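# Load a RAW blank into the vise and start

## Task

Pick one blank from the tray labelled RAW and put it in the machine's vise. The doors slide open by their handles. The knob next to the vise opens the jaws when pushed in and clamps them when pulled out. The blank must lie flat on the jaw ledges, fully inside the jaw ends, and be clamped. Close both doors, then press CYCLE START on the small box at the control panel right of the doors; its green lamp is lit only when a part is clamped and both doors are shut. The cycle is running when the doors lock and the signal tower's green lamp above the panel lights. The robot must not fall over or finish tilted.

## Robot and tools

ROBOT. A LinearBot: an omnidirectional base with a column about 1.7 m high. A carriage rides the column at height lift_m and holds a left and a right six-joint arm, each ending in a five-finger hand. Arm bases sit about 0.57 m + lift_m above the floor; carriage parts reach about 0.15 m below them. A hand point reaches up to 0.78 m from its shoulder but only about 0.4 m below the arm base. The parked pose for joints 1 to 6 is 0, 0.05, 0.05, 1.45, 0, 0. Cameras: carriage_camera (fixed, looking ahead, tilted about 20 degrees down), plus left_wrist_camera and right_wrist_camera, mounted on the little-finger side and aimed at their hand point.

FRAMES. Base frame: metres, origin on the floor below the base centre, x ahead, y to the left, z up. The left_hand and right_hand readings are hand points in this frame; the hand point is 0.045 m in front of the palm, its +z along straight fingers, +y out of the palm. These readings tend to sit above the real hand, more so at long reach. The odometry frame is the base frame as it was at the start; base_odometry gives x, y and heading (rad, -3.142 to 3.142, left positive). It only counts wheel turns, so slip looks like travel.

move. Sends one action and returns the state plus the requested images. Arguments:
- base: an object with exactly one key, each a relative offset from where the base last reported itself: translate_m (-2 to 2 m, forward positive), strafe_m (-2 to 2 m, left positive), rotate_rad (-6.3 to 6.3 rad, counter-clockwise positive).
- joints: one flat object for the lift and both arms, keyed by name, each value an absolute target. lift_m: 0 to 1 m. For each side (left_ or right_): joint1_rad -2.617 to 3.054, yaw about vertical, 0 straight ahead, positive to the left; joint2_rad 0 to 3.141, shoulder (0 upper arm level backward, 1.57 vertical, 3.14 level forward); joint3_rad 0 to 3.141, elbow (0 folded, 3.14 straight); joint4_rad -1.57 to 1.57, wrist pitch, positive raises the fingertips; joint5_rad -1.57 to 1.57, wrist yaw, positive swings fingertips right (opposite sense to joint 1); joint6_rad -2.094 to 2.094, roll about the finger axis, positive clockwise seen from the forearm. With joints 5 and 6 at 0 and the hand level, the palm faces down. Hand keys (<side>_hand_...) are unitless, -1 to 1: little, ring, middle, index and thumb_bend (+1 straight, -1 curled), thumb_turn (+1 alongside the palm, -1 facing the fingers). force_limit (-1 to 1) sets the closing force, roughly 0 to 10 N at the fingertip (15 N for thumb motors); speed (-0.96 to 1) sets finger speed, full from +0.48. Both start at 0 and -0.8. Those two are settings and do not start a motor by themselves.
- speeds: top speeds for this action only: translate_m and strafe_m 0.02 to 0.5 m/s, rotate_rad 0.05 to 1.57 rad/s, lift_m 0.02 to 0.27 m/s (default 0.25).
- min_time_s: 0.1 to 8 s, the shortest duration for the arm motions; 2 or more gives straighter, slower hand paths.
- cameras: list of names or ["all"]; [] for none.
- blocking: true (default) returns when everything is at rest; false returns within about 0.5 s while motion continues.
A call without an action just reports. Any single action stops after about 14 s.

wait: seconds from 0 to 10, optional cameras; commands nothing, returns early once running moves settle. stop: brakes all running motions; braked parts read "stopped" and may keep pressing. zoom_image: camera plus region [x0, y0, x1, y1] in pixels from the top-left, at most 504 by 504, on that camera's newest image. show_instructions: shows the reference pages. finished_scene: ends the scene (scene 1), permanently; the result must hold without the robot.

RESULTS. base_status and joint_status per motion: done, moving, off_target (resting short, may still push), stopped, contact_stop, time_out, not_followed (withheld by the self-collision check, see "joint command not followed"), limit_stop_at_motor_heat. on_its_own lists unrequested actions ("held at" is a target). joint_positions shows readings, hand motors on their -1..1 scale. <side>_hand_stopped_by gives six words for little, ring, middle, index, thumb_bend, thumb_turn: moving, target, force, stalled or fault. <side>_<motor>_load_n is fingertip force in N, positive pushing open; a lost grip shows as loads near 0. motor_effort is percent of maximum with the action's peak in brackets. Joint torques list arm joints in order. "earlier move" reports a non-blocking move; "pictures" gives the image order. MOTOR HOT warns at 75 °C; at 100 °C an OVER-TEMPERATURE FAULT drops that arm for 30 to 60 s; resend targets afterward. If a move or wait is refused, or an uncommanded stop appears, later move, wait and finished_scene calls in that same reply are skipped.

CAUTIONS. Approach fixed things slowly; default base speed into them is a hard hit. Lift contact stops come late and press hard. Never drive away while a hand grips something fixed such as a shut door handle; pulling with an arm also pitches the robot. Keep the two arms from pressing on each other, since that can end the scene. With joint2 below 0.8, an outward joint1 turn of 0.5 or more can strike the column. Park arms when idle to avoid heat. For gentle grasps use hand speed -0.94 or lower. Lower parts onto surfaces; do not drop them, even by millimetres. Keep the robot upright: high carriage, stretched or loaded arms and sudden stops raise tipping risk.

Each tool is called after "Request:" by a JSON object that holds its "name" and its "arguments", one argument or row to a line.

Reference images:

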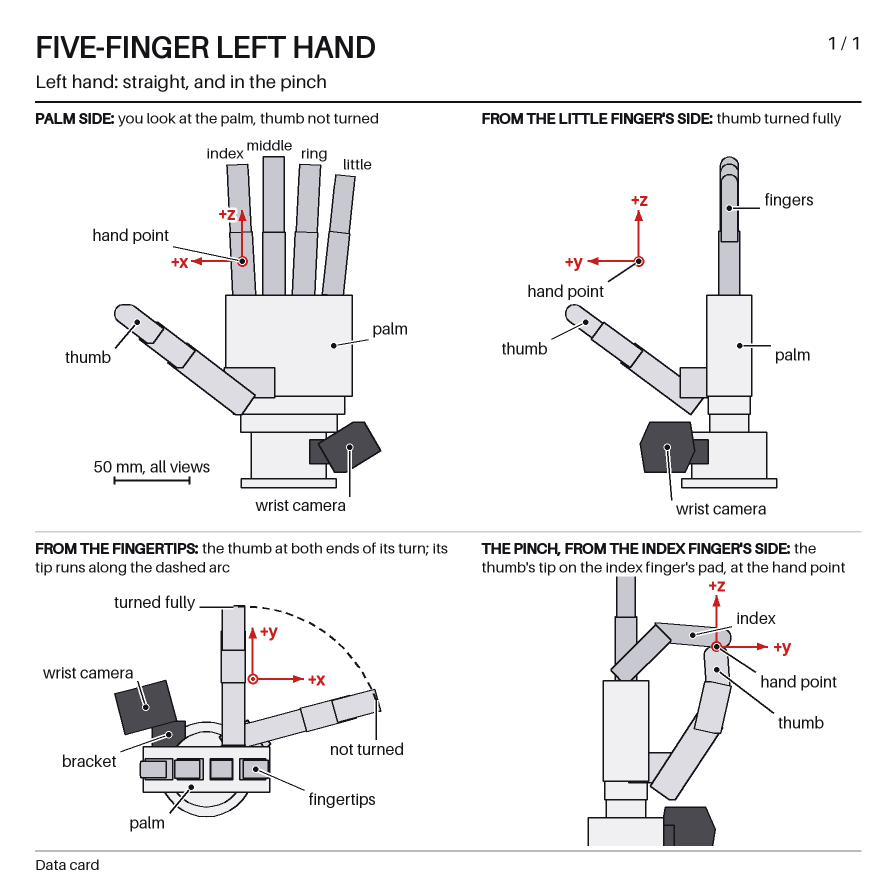

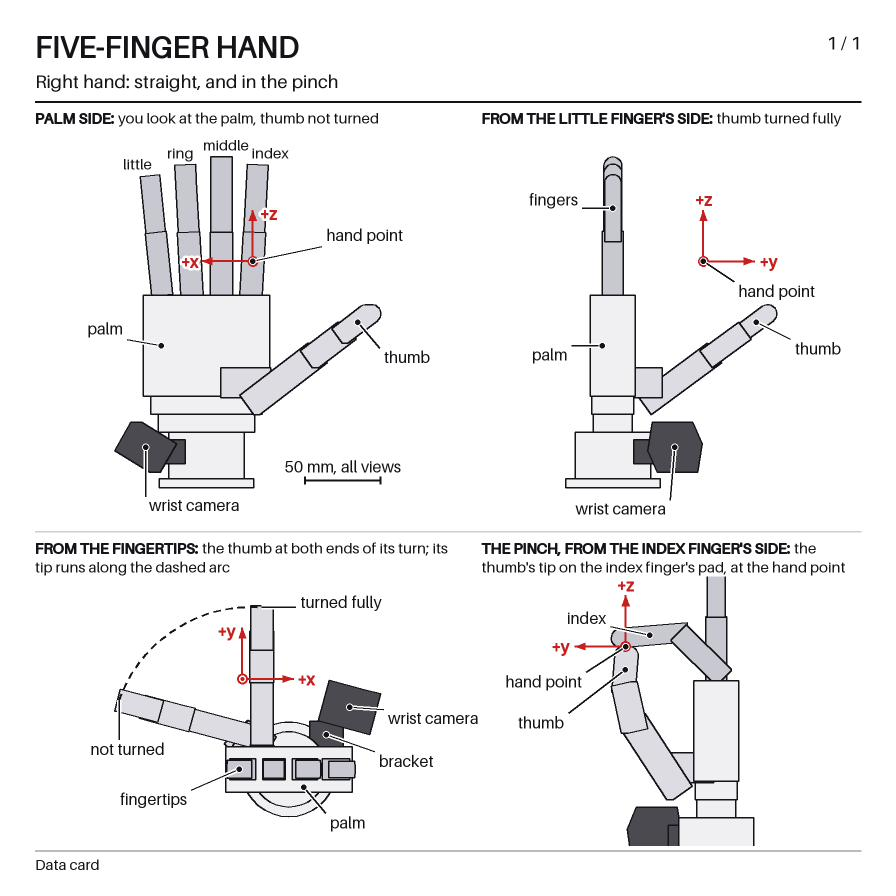

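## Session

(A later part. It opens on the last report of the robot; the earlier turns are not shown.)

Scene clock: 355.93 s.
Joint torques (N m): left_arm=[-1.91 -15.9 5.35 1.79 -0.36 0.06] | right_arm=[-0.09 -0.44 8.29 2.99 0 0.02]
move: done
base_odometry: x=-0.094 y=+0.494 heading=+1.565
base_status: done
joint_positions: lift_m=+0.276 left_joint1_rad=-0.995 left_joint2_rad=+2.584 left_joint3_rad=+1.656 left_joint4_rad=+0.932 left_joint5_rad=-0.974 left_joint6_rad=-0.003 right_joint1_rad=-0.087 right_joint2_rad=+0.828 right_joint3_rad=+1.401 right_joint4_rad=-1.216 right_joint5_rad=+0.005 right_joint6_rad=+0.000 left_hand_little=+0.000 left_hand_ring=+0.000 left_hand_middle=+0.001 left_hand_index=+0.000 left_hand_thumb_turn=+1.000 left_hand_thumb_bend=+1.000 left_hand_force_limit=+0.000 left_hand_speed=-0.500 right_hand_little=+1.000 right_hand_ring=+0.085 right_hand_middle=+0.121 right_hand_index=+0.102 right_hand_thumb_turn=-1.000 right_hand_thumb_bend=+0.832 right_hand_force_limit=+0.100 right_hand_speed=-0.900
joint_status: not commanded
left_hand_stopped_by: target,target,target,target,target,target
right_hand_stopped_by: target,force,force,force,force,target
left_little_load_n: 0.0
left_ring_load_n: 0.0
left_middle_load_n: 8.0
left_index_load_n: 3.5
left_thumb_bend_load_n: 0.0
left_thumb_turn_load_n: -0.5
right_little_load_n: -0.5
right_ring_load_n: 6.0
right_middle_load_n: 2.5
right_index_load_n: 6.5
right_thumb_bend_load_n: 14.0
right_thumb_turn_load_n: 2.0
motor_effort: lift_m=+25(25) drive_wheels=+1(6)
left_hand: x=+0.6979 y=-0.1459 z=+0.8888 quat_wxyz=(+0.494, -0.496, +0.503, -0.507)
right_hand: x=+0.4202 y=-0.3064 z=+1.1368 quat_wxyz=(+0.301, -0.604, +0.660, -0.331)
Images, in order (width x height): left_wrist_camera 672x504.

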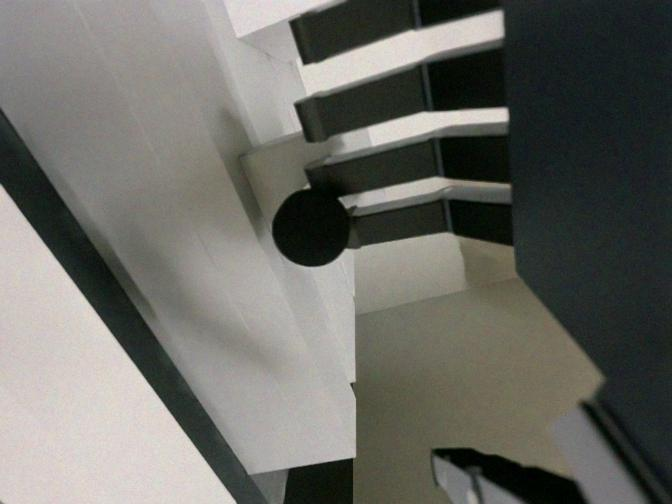

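Request:
{"name": "move", "arguments": {
  "base": {"translate_m": -0.015},
  "speeds": {"translate_m": 0.03},
  "cameras": ["left_wrist_camera"]
}}

Request:
{"name": "zoom_image", "arguments": {
  "camera": "left_wrist_camera",
  "region": [220, 130, 420, 330]
}}

Scene clock: 357.17 s.
Joint torques (N m): left_arm=[0.65 -15.99 5.05 1.74 0.18 0.09] | right_arm=[-0.1 -0.57 8.21 2.94 -0.01 0.02]
move: done
base_odometry: x=-0.094 y=+0.479 heading=+1.565
base_status: done
joint_positions: lift_m=+0.276 left_joint1_rad=-1.022 left_joint2_rad=+2.584 left_joint3_rad=+1.661 left_joint4_rad=+0.932 left_joint5_rad=-1.015 left_joint6_rad=-0.005 right_joint1_rad=-0.087 right_joint2_rad=+0.830 right_joint3_rad=+1.401 right_joint4_rad=-1.216 right_joint5_rad=+0.005 right_joint6_rad=+0.000 left_hand_little=+0.000 left_hand_ring=+0.000 left_hand_middle=+0.000 left_hand_index=+0.000 left_hand_thumb_turn=+1.000 left_hand_thumb_bend=+1.000 left_hand_force_limit=+0.000 left_hand_speed=-0.500 right_hand_little=+1.000 right_hand_ring=+0.085 right_hand_middle=+0.121 right_hand_index=+0.102 right_hand_thumb_turn=-1.000 right_hand_thumb_bend=+0.832 right_hand_force_limit=+0.100 right_hand_speed=-0.900
joint_status: not commanded
left_hand_stopped_by: target,target,target,target,target,target
right_hand_stopped_by: target,force,force,force,force,target
left_little_load_n: 0.0
left_ring_load_n: 0.0
left_middle_load_n: -0.5
left_index_load_n: 0.0
left_thumb_bend_load_n: 0.0
left_thumb_turn_load_n: -0.5
right_little_load_n: 0.0
right_ring_load_n: 6.0
right_middle_load_n: 2.5
right_index_load_n: 6.5
right_thumb_bend_load_n: 13.5
right_thumb_turn_load_n: 1.5
motor_effort: lift_m=+25(25) drive_wheels=+1(4)
left_hand: x=+0.6870 y=-0.1519 z=+0.8907 quat_wxyz=(+0.496, -0.500, +0.498, -0.506)
right_hand: x=+0.4205 y=-0.3064 z=+1.1366 quat_wxyz=(+0.300, -0.604, +0.660, -0.331)
Images, in order (width x height): left_wrist_camera 672x504.

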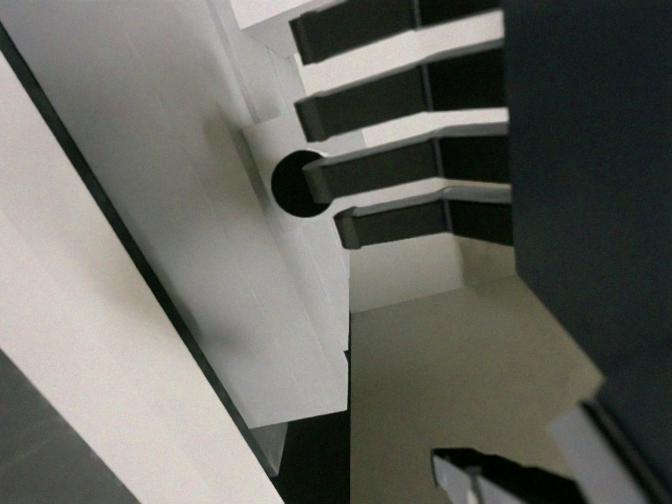

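Scaled by 2.520 from the camera's image (finer frame: 960x720).

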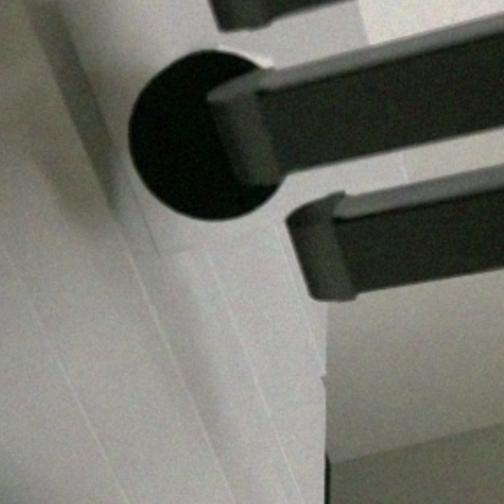

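Request:
{"name": "move", "arguments": {
  "base": {"translate_m": -0.04},
  "joints": {"lift_m": 0.32},
  "cameras": ["carriage_camera"]
}}

Request:
{"name": "zoom_image", "arguments": {
  "camera": "carriage_camera",
  "region": [280, 225, 360, 305]
}}

Scene clock: 359.47 s.
Joint torques (N m): left_arm=[0.84 -15.98 4.92 1.78 0.14 0.09] | right_arm=[-0.09 -0.4 8.2 2.89 -0.01 0.02]
move: done
base_odometry: x=-0.095 y=+0.439 heading=+1.565
base_status: done
joint_positions: lift_m=+0.320 left_joint1_rad=-1.024 left_joint2_rad=+2.585 left_joint3_rad=+1.662 left_joint4_rad=+0.927 left_joint5_rad=-1.013 left_joint6_rad=-0.005 right_joint1_rad=-0.087 right_joint2_rad=+0.828 right_joint3_rad=+1.402 right_joint4_rad=-1.212 right_joint5_rad=+0.005 right_joint6_rad=+0.000 left_hand_little=+0.000 left_hand_ring=+0.000 left_hand_middle=+0.000 left_hand_index=+0.000 left_hand_thumb_turn=+1.000 left_hand_thumb_bend=+1.000 left_hand_force_limit=+0.000 left_hand_speed=-0.500 right_hand_little=+1.000 right_hand_ring=+0.085 right_hand_middle=+0.121 right_hand_index=+0.102 right_hand_thumb_turn=-1.000 right_hand_thumb_bend=+0.832 right_hand_force_limit=+0.100 right_hand_speed=-0.900
joint_status: all done
left_hand_stopped_by: target,target,target,target,target,target
right_hand_stopped_by: target,force,force,force,force,target
left_little_load_n: 0.0
left_ring_load_n: 0.0
left_middle_load_n: 0.0
left_index_load_n: -0.5
left_thumb_bend_load_n: 0.0
left_thumb_turn_load_n: 0.0
right_little_load_n: 0.0
right_ring_load_n: 6.0
right_middle_load_n: 3.0
right_index_load_n: 6.5
right_thumb_bend_load_n: 13.5
right_thumb_turn_load_n: 1.5
motor_effort: lift_m=+34(42) drive_wheels=-2(6)
left_hand: x=+0.6860 y=-0.1530 z=+0.9326 quat_wxyz=(+0.496, -0.499, +0.500, -0.505)
right_hand: x=+0.4210 y=-0.3064 z=+1.1810 quat_wxyz=(+0.302, -0.603, +0.659, -0.333)
Images, in order (width x height): carriage_camera 672x504.

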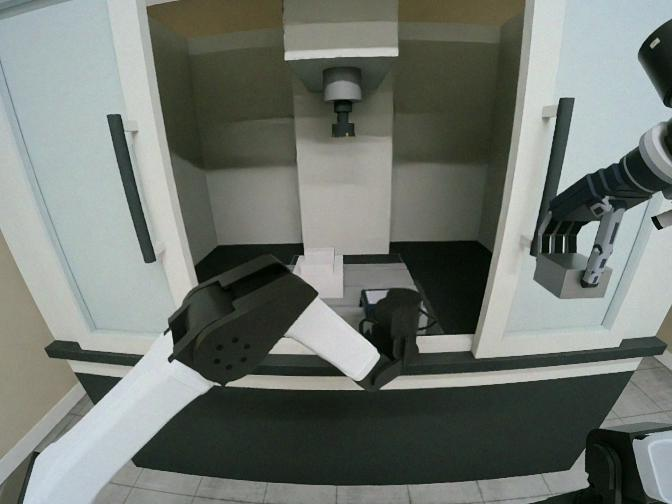

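Scaled by 6.300 from the camera's image (finer frame: 960x720).

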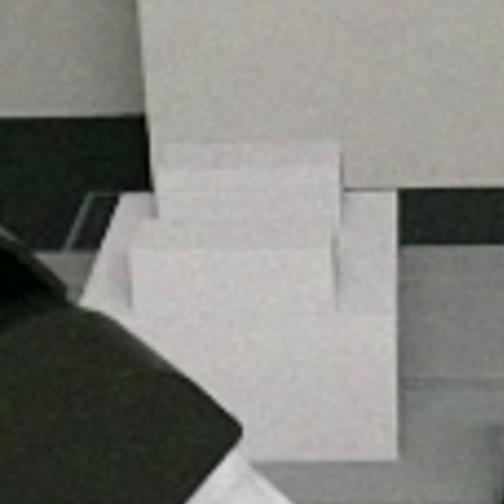

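Request:
{"name": "move", "arguments": {
  "base": {"translate_m": -0.15},
  "joints": {"lift_m": 0.36, "left_hand_index": 1, "left_hand_middle": 1, "left_hand_ring": 1, "left_hand_little": 1},
  "speeds": {"translate_m": 0.2}
}}

Request:
{"name": "move", "arguments": {
  "joints": {"left_joint1_rad": 0, "left_joint2_rad": 0.05, "left_joint3_rad": 0.05, "left_joint4_rad": 1.45, "left_joint5_rad": 0, "left_joint6_rad": 0, "lift_m": 0.43},
  "min_time_s": 2.5,
  "cameras": ["carriage_camera"]
}}

Scene clock: 361.83 s.
Joint torques (N m): left_arm=[0.83 -15.9 4.86 1.83 0.12 0.1] | right_arm=[-0.09 -0.43 8.08 2.92 0 0.02]
move: done
base_odometry: x=-0.096 y=+0.289 heading=+1.565
base_status: done
joint_positions: lift_m=+0.360 left_joint1_rad=-1.025 left_joint2_rad=+2.586 left_joint3_rad=+1.663 left_joint4_rad=+0.926 left_joint5_rad=-1.013 left_joint6_rad=-0.005 right_joint1_rad=-0.087 right_joint2_rad=+0.828 right_joint3_rad=+1.403 right_joint4_rad=-1.212 right_joint5_rad=+0.005 right_joint6_rad=+0.000 left_hand_little=+1.000 left_hand_ring=+1.000 left_hand_middle=+1.000 left_hand_index=+1.000 left_hand_thumb_turn=+1.000 left_hand_thumb_bend=+1.000 left_hand_force_limit=+0.000 left_hand_speed=-0.500 right_hand_little=+1.000 right_hand_ring=+0.085 right_hand_middle=+0.121 right_hand_index=+0.102 right_hand_thumb_turn=-1.000 right_hand_thumb_bend=+0.832 right_hand_force_limit=+0.100 right_hand_speed=-0.900
joint_status: all done
left_hand_stopped_by: target,target,target,target,target,target
right_hand_stopped_by: target,force,force,force,force,target
left_little_load_n: 0.0
left_ring_load_n: 0.0
left_middle_load_n: 0.0
left_index_load_n: 0.0
left_thumb_bend_load_n: 0.0
left_thumb_turn_load_n: -0.5
right_little_load_n: 0.0
right_ring_load_n: 6.0
right_middle_load_n: 2.5
right_index_load_n: 6.5
right_thumb_bend_load_n: 13.5
right_thumb_turn_load_n: 1.5
motor_effort: lift_m=+34(42) drive_wheels=-2(7)
left_hand: x=+0.6858 y=-0.1533 z=+0.9723 quat_wxyz=(+0.496, -0.498, +0.501, -0.505)
right_hand: x=+0.4210 y=-0.3064 z=+1.2217 quat_wxyz=(+0.303, -0.603, +0.659, -0.333)
pictures: none

Scene clock: 364.67 s.
Joint torques (N m): left_arm=[1.03 3.95 3.45 -0.04 0.27 0.09] | right_arm=[-0.1 -0.42 8.14 2.9 -0.01 0.02]
move: done
base_odometry: x=-0.096 y=+0.289 heading=+1.565
base_status: not commanded
joint_positions: lift_m=+0.430 left_joint1_rad=-0.004 left_joint2_rad=+0.059 left_joint3_rad=+0.059 left_joint4_rad=+1.440 left_joint5_rad=-0.017 left_joint6_rad=-0.005 right_joint1_rad=-0.087 right_joint2_rad=+0.828 right_joint3_rad=+1.403 right_joint4_rad=-1.213 right_joint5_rad=+0.005 right_joint6_rad=+0.000 left_hand_little=+1.000 left_hand_ring=+1.000 left_hand_middle=+1.000 left_hand_index=+1.000 left_hand_thumb_turn=+1.000 left_hand_thumb_bend=+1.000 left_hand_force_limit=+0.000 left_hand_speed=-0.500 right_hand_little=+1.000 right_hand_ring=+0.085 right_hand_middle=+0.121 right_hand_index=+0.102 right_hand_thumb_turn=-1.000 right_hand_thumb_bend=+0.832 right_hand_force_limit=+0.100 right_hand_speed=-0.900
joint_status: all done
left_hand_stopped_by: target,target,target,target,target,target
right_hand_stopped_by: target,force,force,force,force,target
left_little_load_n: 0.0
left_ring_load_n: 0.0
left_middle_load_n: 0.0
left_index_load_n: 0.0
left_thumb_bend_load_n: 0.5
left_thumb_turn_load_n: 0.0
right_little_load_n: 0.0
right_ring_load_n: 6.0
right_middle_load_n: 3.0
right_index_load_n: 6.5
right_thumb_bend_load_n: 13.5
right_thumb_turn_load_n: 1.5
motor_effort: lift_m=+34(42) drive_wheels=-1(2)
left_hand: x=+0.3208 y=+0.2912 z=+1.4558 quat_wxyz=(+0.703, -0.052, +0.040, -0.708)
right_hand: x=+0.4208 y=-0.3065 z=+1.2915 quat_wxyz=(+0.302, -0.603, +0.659, -0.333)
Images, in order (width x height): carriage_camera 672x504.

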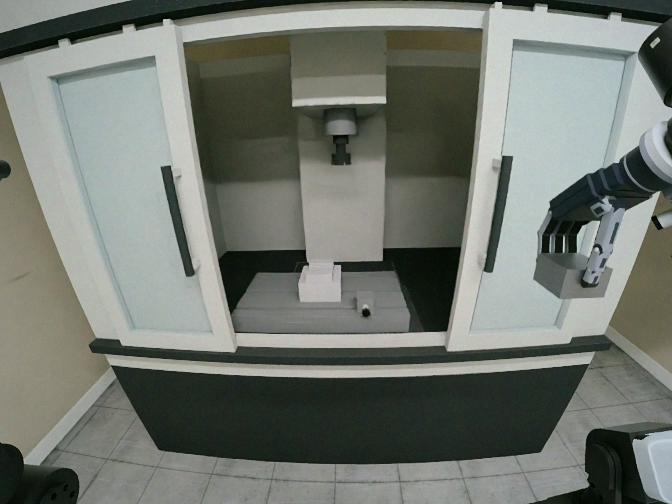

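Request:
{"name": "move", "arguments": {
  "base": {"strafe_m": 0.361},
  "speeds": {"strafe_m": 0.25}
}}

Request:
{"name": "move", "arguments": {
  "joints": {"right_joint1_rad": -0.088, "right_joint2_rad": 2.105, "right_joint3_rad": 1.55, "right_joint4_rad": 0.09, "right_joint5_rad": 0, "right_joint6_rad": 0},
  "min_time_s": 3,
  "cameras": ["carriage_camera", "right_wrist_camera"]
}}

Scene clock: 367.53 s.
Joint torques (N m): left_arm=[0.91 4.05 3.62 -0.07 0.18 0.11] | right_arm=[-0.09 -0.46 8.13 2.93 0 0.01]
move: done
base_odometry: x=-0.457 y=+0.291 heading=+1.566
base_status: done
joint_positions: lift_m=+0.430 left_joint1_rad=-0.003 left_joint2_rad=+0.059 left_joint3_rad=+0.059 left_joint4_rad=+1.441 left_joint5_rad=-0.013 left_joint6_rad=-0.005 right_joint1_rad=-0.087 right_joint2_rad=+0.828 right_joint3_rad=+1.403 right_joint4_rad=-1.214 right_joint5_rad=+0.004 right_joint6_rad=+0.000 left_hand_little=+1.000 left_hand_ring=+1.000 left_hand_middle=+1.000 left_hand_index=+1.000 left_hand_thumb_turn=+1.000 left_hand_thumb_bend=+1.000 left_hand_force_limit=+0.000 left_hand_speed=-0.500 right_hand_little=+1.000 right_hand_ring=+0.085 right_hand_middle=+0.121 right_hand_index=+0.102 right_hand_thumb_turn=-1.000 right_hand_thumb_bend=+0.832 right_hand_force_limit=+0.100 right_hand_speed=-0.900
joint_status: not commanded
left_hand_stopped_by: target,target,target,target,target,target
right_hand_stopped_by: target,force,force,force,force,target
left_little_load_n: 0.0
left_ring_load_n: 0.0
left_middle_load_n: 0.0
left_index_load_n: 0.0
left_thumb_bend_load_n: 0.0
left_thumb_turn_load_n: 0.0
right_little_load_n: 0.0
right_ring_load_n: 6.0
right_middle_load_n: 2.5
right_index_load_n: 6.5
right_thumb_bend_load_n: 13.5
right_thumb_turn_load_n: 2.0
motor_effort: lift_m=+34(34) drive_wheels=-3(5)
left_hand: x=+0.3205 y=+0.2905 z=+1.4558 quat_wxyz=(+0.703, -0.050, +0.041, -0.708)
right_hand: x=+0.4207 y=-0.3063 z=+1.2914 quat_wxyz=(+0.302, -0.603, +0.659, -0.333)
pictures: none

Scene clock: 370.83 s.
Joint torques (N m): left_arm=[0.92 4 3.49 -0.08 0.21 0.11] | right_arm=[-0.1 -13.75 11.63 3.14 0.01 0.02]
move: off_target
base_odometry: x=-0.457 y=+0.291 heading=+1.566
base_status: not commanded
joint_positions: lift_m=+0.430 left_joint1_rad=-0.003 left_joint2_rad=+0.059 left_joint3_rad=+0.059 left_joint4_rad=+1.442 left_joint5_rad=-0.013 left_joint6_rad=-0.005 right_joint1_rad=-0.087 right_joint2_rad=+2.101 right_joint3_rad=+1.502 right_joint4_rad=+0.006 right_joint5_rad=+0.004 right_joint6_rad=+0.000 left_hand_little=+1.000 left_hand_ring=+1.000 left_hand_middle=+1.000 left_hand_index=+1.000 left_hand_thumb_turn=+1.000 left_hand_thumb_bend=+1.000 left_hand_force_limit=+0.000 left_hand_speed=-0.500 right_hand_little=+1.000 right_hand_ring=+0.085 right_hand_middle=+0.121 right_hand_index=+0.102 right_hand_thumb_turn=-1.000 right_hand_thumb_bend=+0.832 right_hand_force_limit=+0.100 right_hand_speed=-0.900
joint_status: right_joint4_rad off_target (ended at +0.006, target +0.090); the others done
left_hand_stopped_by: target,target,target,target,target,target
right_hand_stopped_by: target,force,force,force,force,target
left_little_load_n: 0.0
left_ring_load_n: 0.0
left_middle_load_n: 0.0
left_index_load_n: 0.0
left_thumb_bend_load_n: 0.0
left_thumb_turn_load_n: 0.0
right_little_load_n: -0.5
right_ring_load_n: 6.0
right_middle_load_n: 2.5
right_index_load_n: 6.5
right_thumb_bend_load_n: 13.5
right_thumb_turn_load_n: 1.5
motor_effort: lift_m=+34(34) drive_wheels=-3(3)
left_hand: x=+0.3203 y=+0.2905 z=+1.4559 quat_wxyz=(+0.703, -0.050, +0.041, -0.708)
right_hand: x=+0.8039 y=-0.3396 z=+1.0611 quat_wxyz=(+0.316, -0.596, +0.651, -0.348)
Images, in order (width x height): carriage_camera 672x504, right_wrist_camera 672x504.

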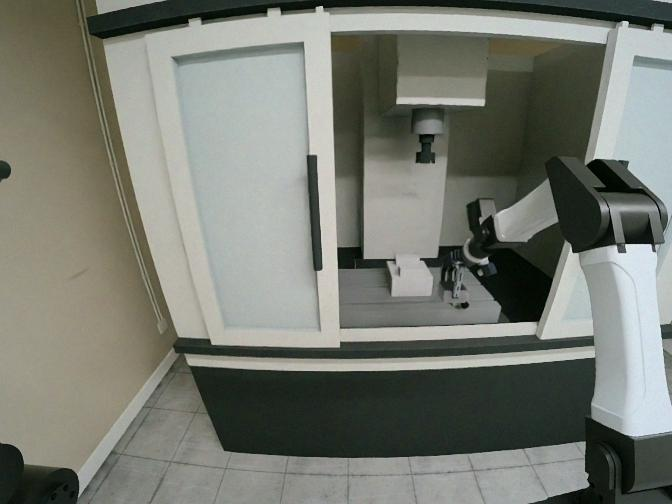

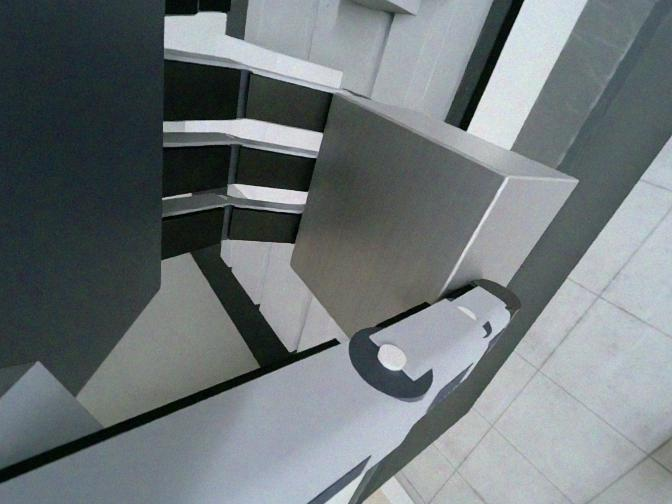

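Request:
{"name": "move", "arguments": {
  "base": {"translate_m": 0.31},
  "speeds": {"translate_m": 0.15},
  "cameras": ["carriage_camera", "right_wrist_camera"]
}}

Request:
{"name": "zoom_image", "arguments": {
  "camera": "carriage_camera",
  "region": [420, 210, 540, 330]
}}

Scene clock: 373.97 s.
Joint torques (N m): left_arm=[0.98 4.18 3.47 -0.19 0.2 0.09] | right_arm=[-0.1 -13.78 11.55 3.08 0.01 0.02]
move: done
base_odometry: x=-0.456 y=+0.601 heading=+1.566
base_status: done
joint_positions: lift_m=+0.430 left_joint1_rad=-0.003 left_joint2_rad=+0.058 left_joint3_rad=+0.059 left_joint4_rad=+1.449 left_joint5_rad=-0.013 left_joint6_rad=-0.005 right_joint1_rad=-0.087 right_joint2_rad=+2.101 right_joint3_rad=+1.503 right_joint4_rad=+0.016 right_joint5_rad=+0.004 right_joint6_rad=+0.000 left_hand_little=+1.000 left_hand_ring=+1.000 left_hand_middle=+1.000 left_hand_index=+1.000 left_hand_thumb_turn=+1.000 left_hand_thumb_bend=+1.000 left_hand_force_limit=+0.000 left_hand_speed=-0.500 right_hand_little=+1.000 right_hand_ring=+0.085 right_hand_middle=+0.121 right_hand_index=+0.102 right_hand_thumb_turn=-1.000 right_hand_thumb_bend=+0.832 right_hand_force_limit=+0.100 right_hand_speed=-0.900
joint_status: not commanded
left_hand_stopped_by: target,target,target,target,target,target
right_hand_stopped_by: target,force,force,force,force,target
left_little_load_n: -0.5
left_ring_load_n: 0.0
left_middle_load_n: 0.0
left_index_load_n: 0.0
left_thumb_bend_load_n: 0.0
left_thumb_turn_load_n: 0.0
right_little_load_n: 0.0
right_ring_load_n: 6.0
right_middle_load_n: 2.5
right_index_load_n: 6.5
right_thumb_bend_load_n: 13.5
right_thumb_turn_load_n: 2.0
motor_effort: lift_m=+34(34) drive_wheels=-4(7)
left_hand: x=+0.3180 y=+0.2905 z=+1.4567 quat_wxyz=(+0.703, -0.047, +0.038, -0.708)
right_hand: x=+0.8061 y=-0.3398 z=+1.0634 quat_wxyz=(+0.319, -0.594, +0.650, -0.351)
Images, in order (width x height): carriage_camera 672x504, right_wrist_camera 672x504.

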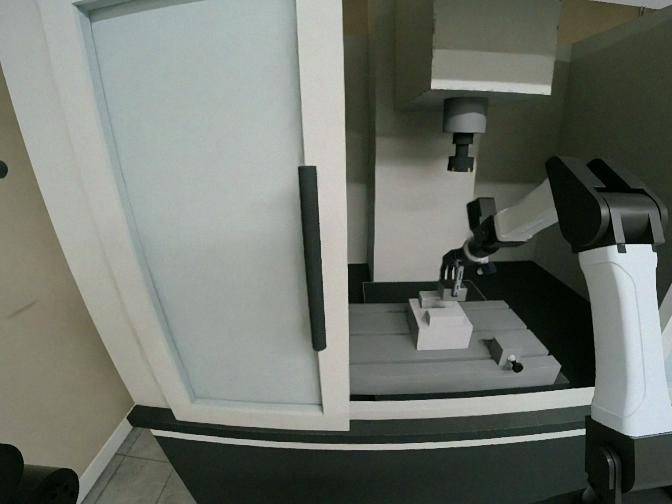

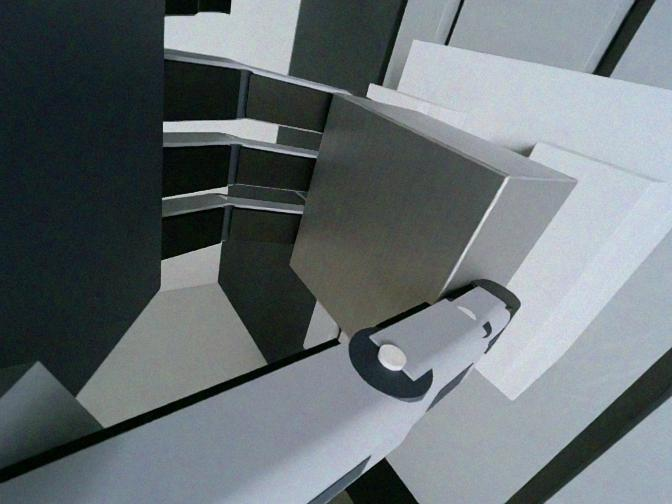

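Scaled by 4.200 from the camera's image (finer frame: 960x720).

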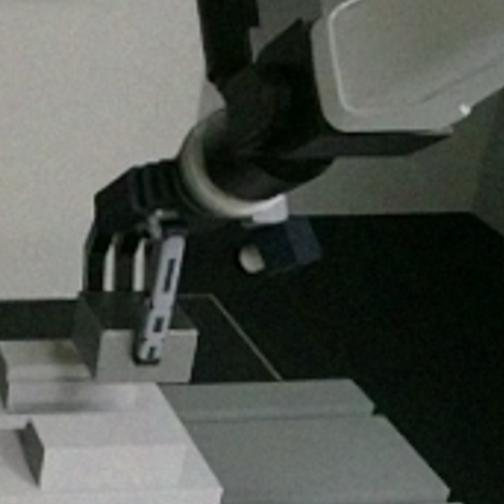

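Request:
{"name": "move", "arguments": {
  "base": {"translate_m": 0.031},
  "joints": {"lift_m": 0.4},
  "speeds": {"translate_m": 0.05, "lift_m": 0.05},
  "cameras": ["carriage_camera", "right_wrist_camera"]
}}

Request:
{"name": "zoom_image", "arguments": {
  "camera": "carriage_camera",
  "region": [400, 250, 520, 370]
}}

Request:
{"name": "zoom_image", "arguments": {
  "camera": "right_wrist_camera",
  "region": [270, 50, 670, 400]
}}

Scene clock: 375.23 s.
Joint torques (N m): left_arm=[0.94 4.36 3.62 -0.17 0.2 0.09] | right_arm=[-0.1 -14.31 11.26 3.07 0.01 0.01]
move: done
base_odometry: x=-0.456 y=+0.632 heading=+1.567
base_status: done
joint_positions: lift_m=+0.400 left_joint1_rad=-0.003 left_joint2_rad=+0.056 left_joint3_rad=+0.057 left_joint4_rad=+1.451 left_joint5_rad=-0.012 left_joint6_rad=-0.005 right_joint1_rad=-0.087 right_joint2_rad=+2.105 right_joint3_rad=+1.506 right_joint4_rad=+0.016 right_joint5_rad=+0.004 right_joint6_rad=+0.000 left_hand_little=+1.000 left_hand_ring=+1.000 left_hand_middle=+1.000 left_hand_index=+1.000 left_hand_thumb_turn=+1.000 left_hand_thumb_bend=+1.000 left_hand_force_limit=+0.000 left_hand_speed=-0.500 right_hand_little=+1.000 right_hand_ring=+0.085 right_hand_middle=+0.121 right_hand_index=+0.102 right_hand_thumb_turn=-1.000 right_hand_thumb_bend=+0.832 right_hand_force_limit=+0.100 right_hand_speed=-0.900
joint_status: all done
left_hand_stopped_by: target,target,target,target,target,target
right_hand_stopped_by: target,force,force,force,force,target
left_little_load_n: 0.0
left_ring_load_n: 0.0
left_middle_load_n: 0.0
left_index_load_n: 0.0
left_thumb_bend_load_n: 0.0
left_thumb_turn_load_n: 0.0
right_little_load_n: 0.0
right_ring_load_n: 6.0
right_middle_load_n: 2.5
right_index_load_n: 6.5
right_thumb_bend_load_n: 13.5
right_thumb_turn_load_n: 1.5
motor_effort: lift_m=+26(27) drive_wheels=-4(8)
left_hand: x=+0.3174 y=+0.2904 z=+1.4270 quat_wxyz=(+0.703, -0.046, +0.037, -0.708)
right_hand: x=+0.8067 y=-0.3399 z=+1.0326 quat_wxyz=(+0.319, -0.594, +0.650, -0.351)
Images, in order (width x height): carriage_camera 672x504, right_wrist_camera 672x504.

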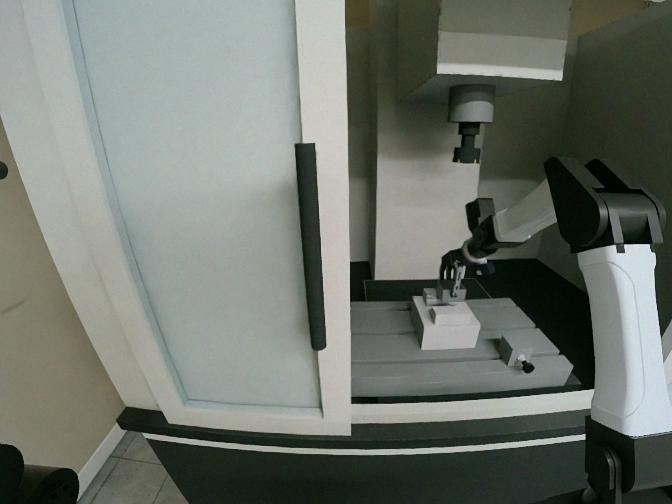

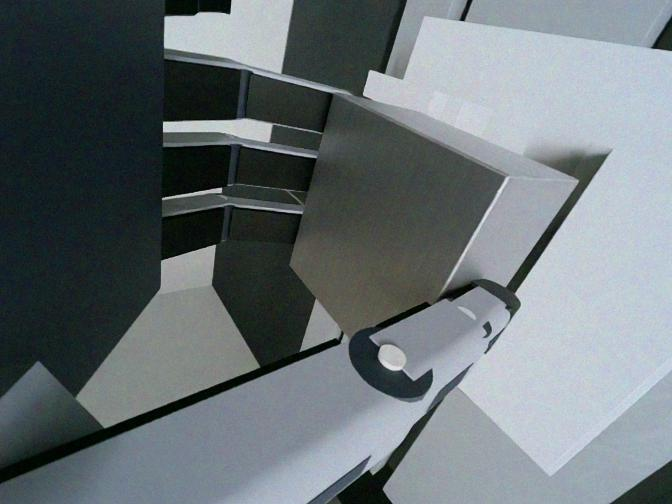

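Scaled by 4.200 from the camera's image (finer frame: 960x720).

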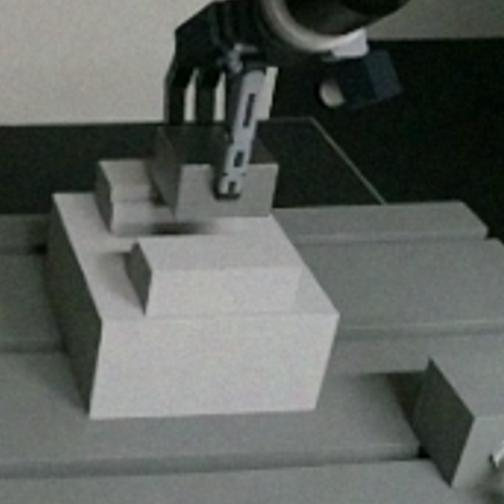

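Scaled by 1.260 from the camera's image (finer frame: 960x720).

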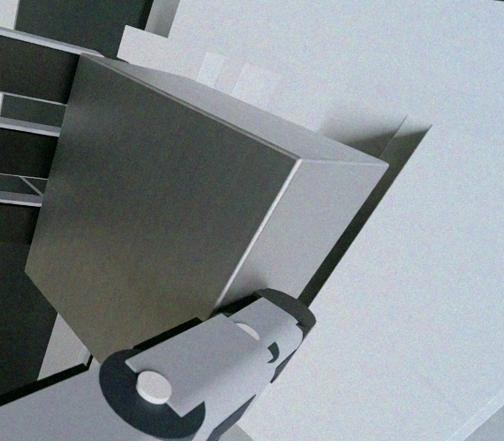

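Request:
{"name": "zoom_image", "arguments": {
  "camera": "right_wrist_camera",
  "region": [340, 40, 640, 220]
}}

Scaled by 1.680 from the camera's image (finer frame: 960x720).

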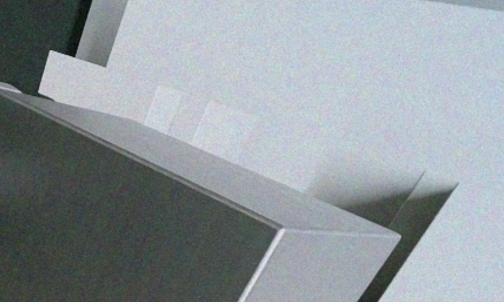

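Request:
{"name": "move", "arguments": {
  "base": {"translate_m": 0.0025},
  "joints": {"lift_m": 0.392},
  "speeds": {"translate_m": 0.03, "lift_m": 0.03},
  "cameras": ["right_wrist_camera"]
}}

Request:
{"name": "zoom_image", "arguments": {
  "camera": "right_wrist_camera",
  "region": [340, 40, 640, 220]
}}

Scene clock: 377.73 s.
Joint torques (N m): left_arm=[0.88 4.29 3.75 -0.18 0.2 0.1] | right_arm=[-0.1 -14.45 11.23 3.1 0.01 0.02]
move: done
base_odometry: x=-0.456 y=+0.635 heading=+1.567
base_status: done
joint_positions: lift_m=+0.392 left_joint1_rad=-0.003 left_joint2_rad=+0.055 left_joint3_rad=+0.055 left_joint4_rad=+1.453 left_joint5_rad=-0.012 left_joint6_rad=-0.005 right_joint1_rad=-0.087 right_joint2_rad=+2.107 right_joint3_rad=+1.506 right_joint4_rad=+0.018 right_joint5_rad=+0.004 right_joint6_rad=+0.000 left_hand_little=+1.000 left_hand_ring=+1.000 left_hand_middle=+1.000 left_hand_index=+1.000 left_hand_thumb_turn=+1.000 left_hand_thumb_bend=+1.000 left_hand_force_limit=+0.000 left_hand_speed=-0.500 right_hand_little=+1.000 right_hand_ring=+0.085 right_hand_middle=+0.121 right_hand_index=+0.102 right_hand_thumb_turn=-1.000 right_hand_thumb_bend=+0.832 right_hand_force_limit=+0.100 right_hand_speed=-0.900
joint_status: all done
left_hand_stopped_by: target,target,target,target,target,target
right_hand_stopped_by: target,force,force,force,force,target
left_little_load_n: 0.0
left_ring_load_n: 0.0
left_middle_load_n: 0.0
left_index_load_n: 0.0
left_thumb_bend_load_n: 0.0
left_thumb_turn_load_n: 0.0
right_little_load_n: 0.0
right_ring_load_n: 6.0
right_middle_load_n: 2.5
right_index_load_n: 6.5
right_thumb_bend_load_n: 13.5
right_thumb_turn_load_n: 1.5
motor_effort: lift_m=+26(27) drive_wheels=-3(8)
left_hand: x=+0.3173 y=+0.2904 z=+1.4186 quat_wxyz=(+0.703, -0.046, +0.037, -0.708)
right_hand: x=+0.8072 y=-0.3399 z=+1.0245 quat_wxyz=(+0.319, -0.594, +0.650, -0.351)
Images, in order (width x height): right_wrist_camera 672x504.

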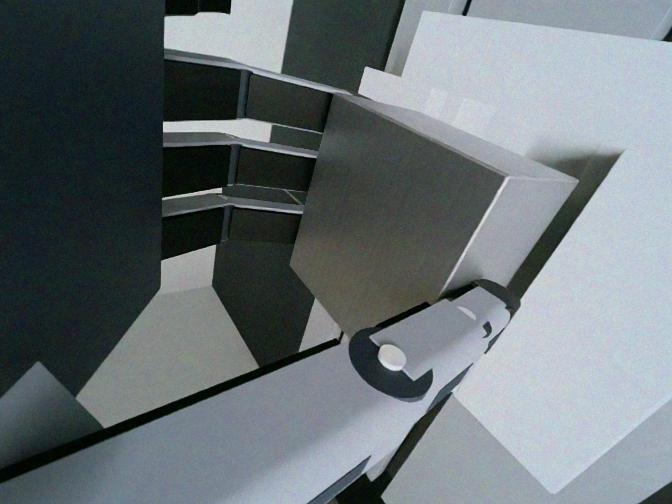

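Scaled by 1.680 from the camera's image (finer frame: 960x720).

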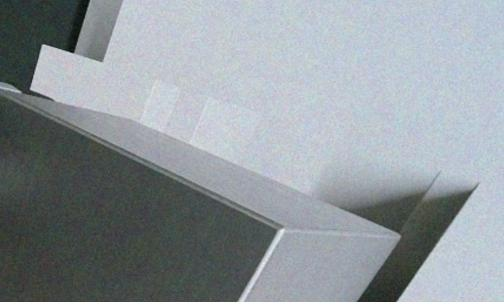

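Request:
{"name": "move", "arguments": {
  "base": {"translate_m": -0.003},
  "speeds": {"translate_m": 0.03},
  "cameras": ["right_wrist_camera"]
}}

Request:
{"name": "zoom_image", "arguments": {
  "camera": "right_wrist_camera",
  "region": [340, 40, 640, 220]
}}

Scene clock: 378.73 s.
Joint torques (N m): left_arm=[0.81 4.6 3.69 -0.28 0.19 0.1] | right_arm=[-0.12 -14.37 11.23 3.05 0.01 0.02]
move: done
base_odometry: x=-0.456 y=+0.632 heading=+1.568
base_status: done
joint_positions: lift_m=+0.392 left_joint1_rad=-0.003 left_joint2_rad=+0.055 left_joint3_rad=+0.055 left_joint4_rad=+1.454 left_joint5_rad=-0.012 left_joint6_rad=-0.005 right_joint1_rad=-0.087 right_joint2_rad=+2.107 right_joint3_rad=+1.506 right_joint4_rad=+0.020 right_joint5_rad=+0.004 right_joint6_rad=+0.000 left_hand_little=+1.000 left_hand_ring=+1.000 left_hand_middle=+1.000 left_hand_index=+1.000 left_hand_thumb_turn=+1.000 left_hand_thumb_bend=+1.000 left_hand_force_limit=+0.000 left_hand_speed=-0.500 right_hand_little=+1.000 right_hand_ring=+0.085 right_hand_middle=+0.121 right_hand_index=+0.102 right_hand_thumb_turn=-1.000 right_hand_thumb_bend=+0.832 right_hand_force_limit=+0.100 right_hand_speed=-0.900
joint_status: not commanded
left_hand_stopped_by: target,target,target,target,target,target
right_hand_stopped_by: target,force,force,force,force,target
left_little_load_n: 0.0
left_ring_load_n: 0.0
left_middle_load_n: 0.0
left_index_load_n: 0.0
left_thumb_bend_load_n: 0.0
left_thumb_turn_load_n: 0.0
right_little_load_n: 0.0
right_ring_load_n: 6.0
right_middle_load_n: 3.0
right_index_load_n: 6.5
right_thumb_bend_load_n: 13.5
right_thumb_turn_load_n: 2.0
motor_effort: lift_m=+26(26) drive_wheels=+1(8)
left_hand: x=+0.3169 y=+0.2904 z=+1.4187 quat_wxyz=(+0.703, -0.045, +0.037, -0.708)
right_hand: x=+0.8075 y=-0.3400 z=+1.0248 quat_wxyz=(+0.320, -0.594, +0.649, -0.351)
Images, in order (width x height): right_wrist_camera 672x504.

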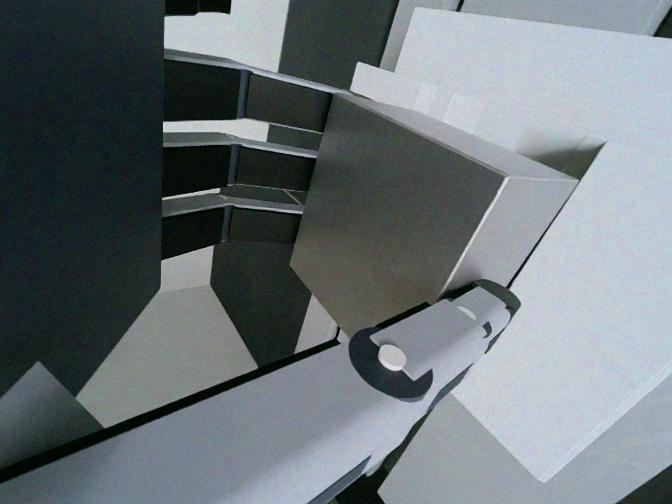

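Scaled by 1.680 from the camera's image (finer frame: 960x720).

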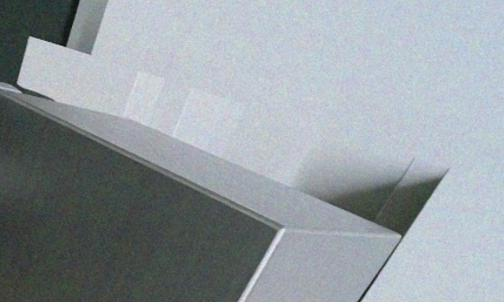

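Request:
{"name": "move", "arguments": {
  "base": {"translate_m": 0.002},
  "speeds": {"translate_m": 0.03},
  "cameras": ["right_wrist_camera"]
}}

Request:
{"name": "zoom_image", "arguments": {
  "camera": "right_wrist_camera",
  "region": [340, 40, 640, 220]
}}

Scene clock: 380.37 s.
Joint torques (N m): left_arm=[0.91 4.45 3.73 -0.22 0.2 0.1] | right_arm=[-0.1 -14.43 11.25 3.07 0.01 0.02]
move: done
base_odometry: x=-0.457 y=+0.634 heading=+1.568
base_status: done
joint_positions: lift_m=+0.392 left_joint1_rad=-0.003 left_joint2_rad=+0.055 left_joint3_rad=+0.055 left_joint4_rad=+1.454 left_joint5_rad=-0.012 left_joint6_rad=-0.005 right_joint1_rad=-0.087 right_joint2_rad=+2.107 right_joint3_rad=+1.506 right_joint4_rad=+0.018 right_joint5_rad=+0.004 right_joint6_rad=+0.000 left_hand_little=+1.000 left_hand_ring=+1.000 left_hand_middle=+1.000 left_hand_index=+1.000 left_hand_thumb_turn=+1.000 left_hand_thumb_bend=+1.000 left_hand_force_limit=+0.000 left_hand_speed=-0.500 right_hand_little=+1.000 right_hand_ring=+0.085 right_hand_middle=+0.121 right_hand_index=+0.102 right_hand_thumb_turn=-1.000 right_hand_thumb_bend=+0.832 right_hand_force_limit=+0.100 right_hand_speed=-0.900
joint_status: not commanded
left_hand_stopped_by: target,target,target,target,target,target
right_hand_stopped_by: target,force,force,force,force,target
left_little_load_n: 0.0
left_ring_load_n: 0.0
left_middle_load_n: 0.0
left_index_load_n: 0.0
left_thumb_bend_load_n: 0.0
left_thumb_turn_load_n: -0.5
right_little_load_n: 0.0
right_ring_load_n: 5.5
right_middle_load_n: 2.5
right_index_load_n: 6.0
right_thumb_bend_load_n: 13.5
right_thumb_turn_load_n: 1.5
motor_effort: lift_m=+26(26) drive_wheels=-3(5)
left_hand: x=+0.3170 y=+0.2904 z=+1.4186 quat_wxyz=(+0.703, -0.045, +0.037, -0.708)
right_hand: x=+0.8072 y=-0.3399 z=+1.0245 quat_wxyz=(+0.319, -0.594, +0.650, -0.351)
Images, in order (width x height): right_wrist_camera 672x504.

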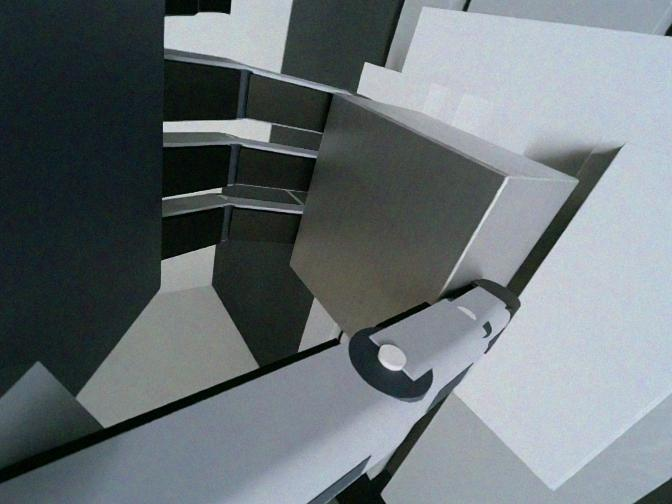

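Scaled by 1.680 from the camera's image (finer frame: 960x720).

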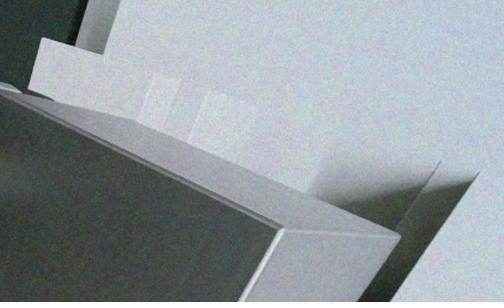

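Request:
{"name": "move", "arguments": {
  "base": {"translate_m": -0.001},
  "speeds": {"translate_m": 0.02},
  "cameras": ["right_wrist_camera"]
}}

Request:
{"name": "zoom_image", "arguments": {
  "camera": "right_wrist_camera",
  "region": [340, 40, 640, 220]
}}

Scene clock: 381.27 s.
Joint torques (N m): left_arm=[0.87 4.51 3.78 -0.26 0.19 0.1] | right_arm=[-0.09 -14.38 11.22 3.07 0 0.02]
move: done
base_odometry: x=-0.457 y=+0.633 heading=+1.568
base_status: done
joint_positions: lift_m=+0.392 left_joint1_rad=-0.003 left_joint2_rad=+0.055 left_joint3_rad=+0.055 left_joint4_rad=+1.454 left_joint5_rad=-0.012 left_joint6_rad=-0.005 right_joint1_rad=-0.087 right_joint2_rad=+2.107 right_joint3_rad=+1.506 right_joint4_rad=+0.018 right_joint5_rad=+0.004 right_joint6_rad=+0.000 left_hand_little=+1.000 left_hand_ring=+1.000 left_hand_middle=+1.000 left_hand_index=+1.000 left_hand_thumb_turn=+1.000 left_hand_thumb_bend=+1.000 left_hand_force_limit=+0.000 left_hand_speed=-0.500 right_hand_little=+1.000 right_hand_ring=+0.085 right_hand_middle=+0.121 right_hand_index=+0.102 right_hand_thumb_turn=-1.000 right_hand_thumb_bend=+0.832 right_hand_force_limit=+0.100 right_hand_speed=-0.900
joint_status: not commanded
left_hand_stopped_by: target,target,target,target,target,target
right_hand_stopped_by: target,force,force,force,force,target
left_little_load_n: -0.5
left_ring_load_n: 0.0
left_middle_load_n: 0.0
left_index_load_n: 0.0
left_thumb_bend_load_n: 0.0
left_thumb_turn_load_n: 0.0
right_little_load_n: 0.0
right_ring_load_n: 6.0
right_middle_load_n: 2.5
right_index_load_n: 6.5
right_thumb_bend_load_n: 13.5
right_thumb_turn_load_n: 2.0
motor_effort: lift_m=+26(26) drive_wheels=-2(7)
left_hand: x=+0.3170 y=+0.2904 z=+1.4186 quat_wxyz=(+0.703, -0.045, +0.037, -0.708)
right_hand: x=+0.8072 y=-0.3399 z=+1.0245 quat_wxyz=(+0.319, -0.594, +0.650, -0.351)
Images, in order (width x height): right_wrist_camera 672x504.

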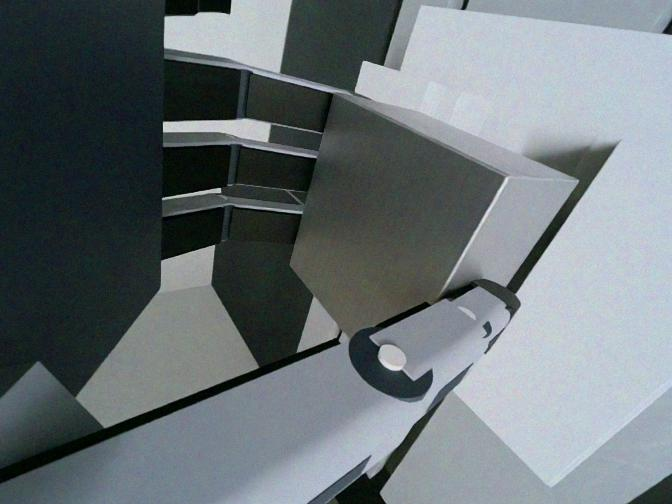

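Scaled by 1.680 from the camera's image (finer frame: 960x720).

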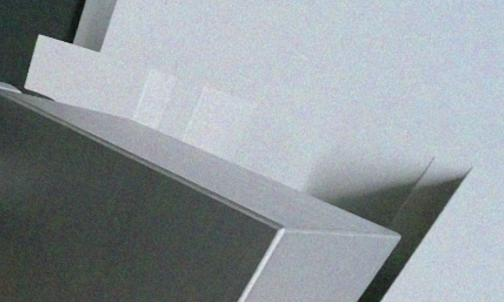

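Request:
{"name": "move", "arguments": {
  "base": {"translate_m": -0.001},
  "joints": {"lift_m": 0.382},
  "speeds": {"translate_m": 0.02, "lift_m": 0.02},
  "cameras": ["right_wrist_camera"]
}}

Request:
{"name": "zoom_image", "arguments": {
  "camera": "right_wrist_camera",
  "region": [340, 40, 640, 220]
}}

Scene clock: 382.17 s.
Joint torques (N m): left_arm=[0.94 4.4 3.73 -0.28 0.19 0.09] | right_arm=[-0.12 -14.42 11.26 3.03 0.01 0.02]
move: done
base_odometry: x=-0.457 y=+0.632 heading=+1.569
base_status: done
joint_positions: lift_m=+0.382 left_joint1_rad=-0.003 left_joint2_rad=+0.055 left_joint3_rad=+0.055 left_joint4_rad=+1.454 left_joint5_rad=-0.012 left_joint6_rad=-0.005 right_joint1_rad=-0.087 right_joint2_rad=+2.107 right_joint3_rad=+1.506 right_joint4_rad=+0.021 right_joint5_rad=+0.004 right_joint6_rad=+0.000 left_hand_little=+1.000 left_hand_ring=+1.000 left_hand_middle=+1.000 left_hand_index=+1.000 left_hand_thumb_turn=+1.000 left_hand_thumb_bend=+1.000 left_hand_force_limit=+0.000 left_hand_speed=-0.500 right_hand_little=+1.000 right_hand_ring=+0.085 right_hand_middle=+0.121 right_hand_index=+0.102 right_hand_thumb_turn=-1.000 right_hand_thumb_bend=+0.832 right_hand_force_limit=+0.100 right_hand_speed=-0.900
joint_status: all done
left_hand_stopped_by: target,target,target,target,target,target
right_hand_stopped_by: target,force,force,force,force,target
left_little_load_n: 0.0
left_ring_load_n: 0.0
left_middle_load_n: 0.0
left_index_load_n: 0.0
left_thumb_bend_load_n: 0.0
left_thumb_turn_load_n: 0.0
right_little_load_n: 0.0
right_ring_load_n: 6.0
right_middle_load_n: 2.5
right_index_load_n: 6.5
right_thumb_bend_load_n: 13.5
right_thumb_turn_load_n: 1.5
motor_effort: lift_m=+26(26) drive_wheels=-2(6)
left_hand: x=+0.3170 y=+0.2904 z=+1.4085 quat_wxyz=(+0.703, -0.045, +0.037, -0.708)
right_hand: x=+0.8077 y=-0.3400 z=+1.0150 quat_wxyz=(+0.320, -0.594, +0.649, -0.352)
Images, in order (width x height): right_wrist_camera 672x504.

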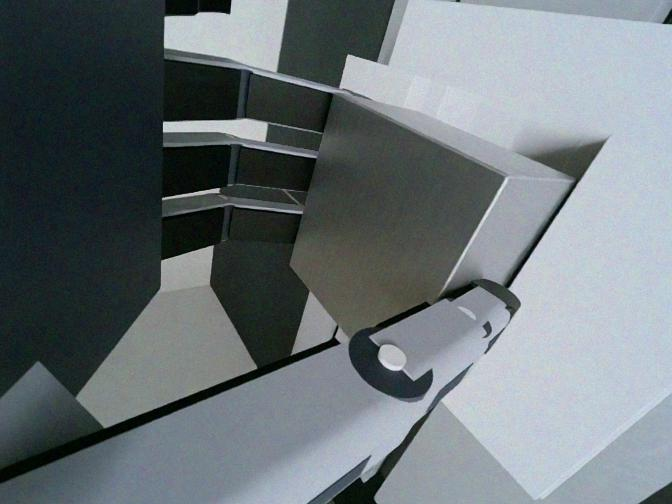

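Scaled by 1.680 from the camera's image (finer frame: 960x720).

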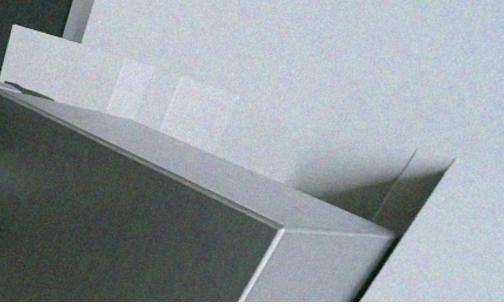

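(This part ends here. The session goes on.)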